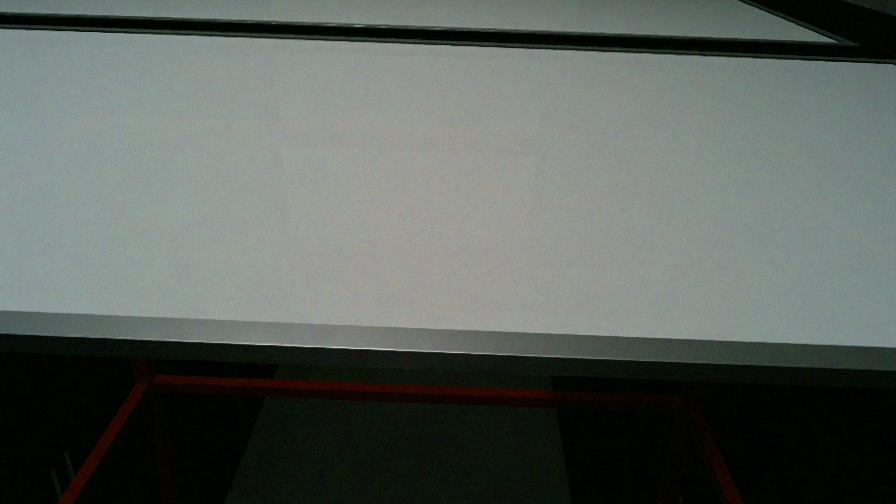

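move:
  target: {"side":"left","x":0.145,"y":0.380,"z":1.234,"quat_wxyz":[0.3536,-0.6124,0.6124,-0.3536]}
  cameras: []

move:
  target: {"side":"right","x":0.145,"y":-0.380,"z":1.230,"quat_wxyz":[0.3536,-0.6124,0.6124,-0.3536]}
  cameras: []

move:
  target: {"side":"left","x":0.153,"y":0.380,"z":1.234,"quat_wxyz":[0.3536,-0.6124,0.6124,-0.3536]}
  cameras: []

move:
  target: {"side":"right","x":0.153,"y":-0.380,"z":1.230,"quat_wxyz":[0.3536,-0.6124,0.6124,-0.3536]}
  cameras: []

Scene clock: 72.50 s.
Joint torques (N m): left_arm=[-4.41 -6.62 7.71 2.84 -0.92 1.77 -0.41] | right_arm=[-1.26 6.05 -9.45 2.67 0.44 1.54 -0.22]
External joint torques (N m): left_arm=[-0.34 -0.25 -1.66 0.22 -0.17 0.38 -0.42] | right_arm=[0.94 -0.21 -0.52 -0.14 -0.04 0.05 -0.21]
Wrist force (N): left_arm=[-2.3 9.4 4.4] | right_arm=[-0.6 5.5 1.9]
Wrist torque (N m): left_arm=[1.08 0.00 -0.48] | right_arm=[0.28 0.09 0.05]
Wrist force, peak (N): left_arm=[-4.5 11.6 -10.2] | right_arm=[-0.8 5.5 2.3]
move: done
base_odometry: x=+0.000 y=+0.000 heading=+0.000
lidar_m: 2.45 1.13 0.62 1.03 0.70 1.26 2.47 0.95 0.65 0.63 0.53 0.89
base_status: not commanded
joint_positions: torso_squat_rad=+0.350 torso_shift_rad=+0.000 torso_pitch_rad=+0.000 torso_yaw_rad=+0.000 left_shoulder_pitch_rad=-2.130 left_shoulder_roll_rad=+2.378 left_shoulder_yaw_rad=-1.849 left_elbow_rad=-2.320 left_forearm_roll_rad=-1.741 left_wrist_pitch_rad=-0.829 left_hand_roll_rad=-2.580 right_shoulder_pitch_rad=-2.059 right_shoulder_roll_rad=-2.471 right_shoulder_yaw_rad=+1.767 right_elbow_rad=-2.393 right_forearm_roll_rad=+1.697 right_wrist_pitch_rad=-0.831 right_hand_roll_rad=+2.617 head_pan_rad=+0.000 head_tilt_rad=+0.500 left_hand_little=-1.000 left_hand_ring=-1.000 left_hand_middle=-1.000 left_hand_index=-1.000 left_hand_thumb_turn=+1.000 left_hand_thumb_bend=+1.000 left_hand_force_limit=+0.000 left_hand_speed=-0.300 right_hand_little=-1.000 right_hand_ring=-1.000 right_hand_middle=-1.000 right_hand_index=-1.000 right_hand_thumb_turn=+1.000 right_hand_thumb_bend=+1.000 right_hand_force_limit=+0.000 right_hand_speed=-0.300
joint_status: all done
wheel_motors_off: 0
left_hand_stopped_by: target,target,target,target,target,target
right_hand_stopped_by: target,target,target,target,target,target
left_little_load_n: 0.0
left_ring_load_n: 0.0
left_middle_load_n: 0.0
left_index_load_n: 0.0
left_thumb_bend_load_n: 0.0
left_thumb_turn_load_n: -0.5
right_little_load_n: 0.0
right_ring_load_n: 0.0
right_middle_load_n: 0.0
right_index_load_n: 0.0
right_thumb_bend_load_n: 0.0
right_thumb_turn_load_n: 0.0
motor_effort: left_wheel=+2(2) right_wheel=+2(3)
chest: x=-0.2281 y=-0.0011 z=+1.2475 quat_wxyz=(+1.000, +0.001, +0.000, +0.000)
left_hand: x=+0.1449 y=+0.3800 z=+1.2340 quat_wxyz=(-0.354, +0.612, -0.612, +0.354)
left_hand_status: reached (checked arc that bows 1 mm and turns the hand up to 0 deg, planned for 0.3 s): 0 mm and 0.0 deg off.
right_hand: x=+0.1199 y=-0.3799 z=+1.2301 quat_wxyz=(-0.354, +0.613, -0.612, +0.353)

Scene clock: 73.20 s.
Joint torques (N m): left_arm=[-4.83 -6.6 8.14 2.57 -0.84 1.55 -0.32] | right_arm=[-3.76 6.77 -9.06 3.09 0.47 1.9 -0.1]
External joint torques (N m): left_arm=[-0.76 -0.22 -1.23 -0.04 -0.08 0.16 -0.32] | right_arm=[-0.05 0.83 0.34 0.28 -0.06 0.47 -0.09]
Wrist force (N): left_arm=[-2.2 8.9 4.9] | right_arm=[-0.7 5.6 0.9]
Wrist torque (N m): left_arm=[0.99 -0.02 -0.47] | right_arm=[0.34 0.19 0.05]
Wrist force, peak (N): left_arm=[-2.2 9.2 5.2] | right_arm=[-1.0 7.1 -4.6]
move: done
base_odometry: x=+0.000 y=+0.000 heading=+0.000
lidar_m: 2.45 1.14 0.64 1.04 0.71 1.25 2.48 0.94 0.64 0.62 0.53 0.89
base_status: not commanded
joint_positions: torso_squat_rad=+0.350 torso_shift_rad=+0.000 torso_pitch_rad=+0.000 torso_yaw_rad=+0.000 left_shoulder_pitch_rad=-2.130 left_shoulder_roll_rad=+2.378 left_shoulder_yaw_rad=-1.849 left_elbow_rad=-2.320 left_forearm_roll_rad=-1.741 left_wrist_pitch_rad=-0.829 left_hand_roll_rad=-2.580 right_shoulder_pitch_rad=-2.062 right_shoulder_roll_rad=-2.370 right_shoulder_yaw_rad=+1.812 right_elbow_rad=-2.332 right_forearm_roll_rad=+1.756 right_wrist_pitch_rad=-0.793 right_hand_roll_rad=+2.555 head_pan_rad=+0.000 head_tilt_rad=+0.500 left_hand_little=-1.000 left_hand_ring=-1.000 left_hand_middle=-1.000 left_hand_index=-1.000 left_hand_thumb_turn=+1.000 left_hand_thumb_bend=+1.000 left_hand_force_limit=+0.000 left_hand_speed=-0.300 right_hand_little=-1.000 right_hand_ring=-1.000 right_hand_middle=-1.000 right_hand_index=-1.000 right_hand_thumb_turn=+1.000 right_hand_thumb_bend=+1.000 right_hand_force_limit=+0.000 right_hand_speed=-0.300
joint_status: all done
wheel_motors_off: 0
left_hand_stopped_by: target,target,target,target,target,target
right_hand_stopped_by: target,target,target,target,target,target
left_little_load_n: 0.0
left_ring_load_n: 0.0
left_middle_load_n: 0.0
left_index_load_n: 0.0
left_thumb_bend_load_n: 0.0
left_thumb_turn_load_n: 0.0
right_little_load_n: 0.0
right_ring_load_n: 0.0
right_middle_load_n: 0.0
right_index_load_n: 0.0
right_thumb_bend_load_n: 0.0
right_thumb_turn_load_n: -0.5
motor_effort: left_wheel=+1(2) right_wheel=+2(2)
chest: x=-0.2280 y=-0.0011 z=+1.2475 quat_wxyz=(+1.000, +0.001, +0.000, +0.000)
left_hand: x=+0.1449 y=+0.3800 z=+1.2340 quat_wxyz=(-0.354, +0.612, -0.612, +0.354)
right_hand: x=+0.1449 y=-0.3800 z=+1.2300 quat_wxyz=(-0.354, +0.612, -0.612, +0.354)
right_hand_status: reached (checked arc that bows 2 mm and turns the hand up to 1 deg, planned for 0.4 s): 0 mm and 0.0 deg off.

Scene clock: 73.73 s.
Joint torques (N m): left_arm=[-5.51 -6.92 7.96 2.75 -0.81 1.84 -0.3] | right_arm=[-3.68 6.69 -9.04 3.11 0.43 1.64 -0.11]
External joint torques (N m): left_arm=[-1.01 -0.64 -1.54 0.12 -0.04 0.46 -0.3] | right_arm=[0.03 0.75 0.36 0.3 -0.11 0.22 -0.11]
Wrist force (N): left_arm=[-2.2 9.1 3.5] | right_arm=[-0.8 5.1 1.6]
Wrist torque (N m): left_arm=[1.06 -0.06 -0.44] | right_arm=[0.24 0.16 0.02]
Wrist force, peak (N): left_arm=[-3.9 10.8 -4.5] | right_arm=[-0.9 5.6 1.6]
move: done
base_odometry: x=+0.000 y=+0.000 heading=+0.000
lidar_m: 2.45 1.12 0.63 1.03 0.71 1.25 2.48 0.95 0.64 0.63 0.53 0.90
base_status: not commanded
joint_positions: torso_squat_rad=+0.350 torso_shift_rad=+0.000 torso_pitch_rad=+0.000 torso_yaw_rad=+0.000 left_shoulder_pitch_rad=-2.132 left_shoulder_roll_rad=+2.348 left_shoulder_yaw_rad=-1.863 left_elbow_rad=-2.299 left_forearm_roll_rad=-1.755 left_wrist_pitch_rad=-0.815 left_hand_roll_rad=-2.565 right_shoulder_pitch_rad=-2.062 right_shoulder_roll_rad=-2.369 right_shoulder_yaw_rad=+1.812 right_elbow_rad=-2.332 right_forearm_roll_rad=+1.756 right_wrist_pitch_rad=-0.793 right_hand_roll_rad=+2.555 head_pan_rad=+0.000 head_tilt_rad=+0.500 left_hand_little=-1.000 left_hand_ring=-1.000 left_hand_middle=-1.000 left_hand_index=-1.000 left_hand_thumb_turn=+1.000 left_hand_thumb_bend=+1.000 left_hand_force_limit=+0.000 left_hand_speed=-0.300 right_hand_little=-1.000 right_hand_ring=-1.000 right_hand_middle=-1.000 right_hand_index=-1.000 right_hand_thumb_turn=+1.000 right_hand_thumb_bend=+1.000 right_hand_force_limit=+0.000 right_hand_speed=-0.300
joint_status: all done
wheel_motors_off: 0
left_hand_stopped_by: target,target,target,target,target,target
right_hand_stopped_by: target,target,target,target,target,target
left_little_load_n: -0.5
left_ring_load_n: 0.0
left_middle_load_n: 0.0
left_index_load_n: 0.0
left_thumb_bend_load_n: 0.0
left_thumb_turn_load_n: 0.0
right_little_load_n: 0.0
right_ring_load_n: 0.0
right_middle_load_n: 0.5
right_index_load_n: 0.0
right_thumb_bend_load_n: 0.0
right_thumb_turn_load_n: 0.0
motor_effort: left_wheel=+1(2) right_wheel=+2(2)
chest: x=-0.2280 y=-0.0011 z=+1.2475 quat_wxyz=(+1.000, +0.001, +0.000, +0.000)
left_hand: x=+0.1525 y=+0.3800 z=+1.2341 quat_wxyz=(-0.354, +0.612, -0.612, +0.354)
left_hand_status: reached (checked arc that bows 1 mm and turns the hand up to 0 deg, planned for 0.2 s): 1 mm and 0.0 deg off.
right_hand: x=+0.1449 y=-0.3800 z=+1.2300 quat_wxyz=(-0.354, +0.612, -0.612, +0.354)

Scene clock: 74.27 s.
Joint torques (N m): left_arm=[-5.41 -6.51 8.33 2.71 -0.83 1.47 -0.22] | right_arm=[-4.51 7.44 -8.97 3.33 0.59 1.9 -0.18]
External joint torques (N m): left_arm=[-0.92 -0.23 -1.17 0.08 -0.07 0.09 -0.22] | right_arm=[-0.33 1.6 0.56 0.51 0.05 0.49 -0.18]
Wrist force (N): left_arm=[-2.0 8.4 4.6] | right_arm=[-1.2 6.0 -0.1]
Wrist torque (N m): left_arm=[0.91 -0.03 -0.46] | right_arm=[0.38 0.29 0.05]
Wrist force, peak (N): left_arm=[-2.5 9.2 4.8] | right_arm=[0.3 7.3 -4.8]
move: done
base_odometry: x=+0.000 y=+0.000 heading=+0.000
lidar_m: 2.45 1.13 0.63 1.03 0.71 1.26 2.47 0.95 0.63 0.64 0.53 0.88
base_status: not commanded
joint_positions: torso_squat_rad=+0.350 torso_shift_rad=+0.000 torso_pitch_rad=+0.000 torso_yaw_rad=+0.000 left_shoulder_pitch_rad=-2.132 left_shoulder_roll_rad=+2.348 left_shoulder_yaw_rad=-1.863 left_elbow_rad=-2.299 left_forearm_roll_rad=-1.755 left_wrist_pitch_rad=-0.815 left_hand_roll_rad=-2.565 right_shoulder_pitch_rad=-2.063 right_shoulder_roll_rad=-2.339 right_shoulder_yaw_rad=+1.824 right_elbow_rad=-2.312 right_forearm_roll_rad=+1.770 right_wrist_pitch_rad=-0.782 right_hand_roll_rad=+2.538 head_pan_rad=+0.000 head_tilt_rad=+0.500 left_hand_little=-1.000 left_hand_ring=-1.000 left_hand_middle=-1.000 left_hand_index=-1.000 left_hand_thumb_turn=+1.000 left_hand_thumb_bend=+1.000 left_hand_force_limit=+0.000 left_hand_speed=-0.300 right_hand_little=-1.000 right_hand_ring=-1.000 right_hand_middle=-1.000 right_hand_index=-1.000 right_hand_thumb_turn=+1.000 right_hand_thumb_bend=+1.000 right_hand_force_limit=+0.000 right_hand_speed=-0.300
joint_status: all done
wheel_motors_off: 0
left_hand_stopped_by: target,target,target,target,target,target
right_hand_stopped_by: target,target,target,target,target,target
left_little_load_n: 0.0
left_ring_load_n: 0.0
left_middle_load_n: 0.0
left_index_load_n: 0.0
left_thumb_bend_load_n: 0.0
left_thumb_turn_load_n: 0.0
right_little_load_n: -1.0
right_ring_load_n: 0.0
right_middle_load_n: 0.0
right_index_load_n: 0.0
right_thumb_bend_load_n: 0.0
right_thumb_turn_load_n: 0.0
motor_effort: left_wheel=+1(2) right_wheel=+2(2)
chest: x=-0.2280 y=-0.0011 z=+1.2475 quat_wxyz=(+1.000, +0.001, +0.000, +0.000)
left_hand: x=+0.1525 y=+0.3800 z=+1.2341 quat_wxyz=(-0.354, +0.612, -0.612, +0.354)
right_hand: x=+0.1525 y=-0.3800 z=+1.2301 quat_wxyz=(-0.354, +0.612, -0.612, +0.354)
right_hand_status: reached (checked arc that bows 1 mm and turns the hand up to 0 deg, planned for 0.2 s): 1 mm and 0.0 deg off.


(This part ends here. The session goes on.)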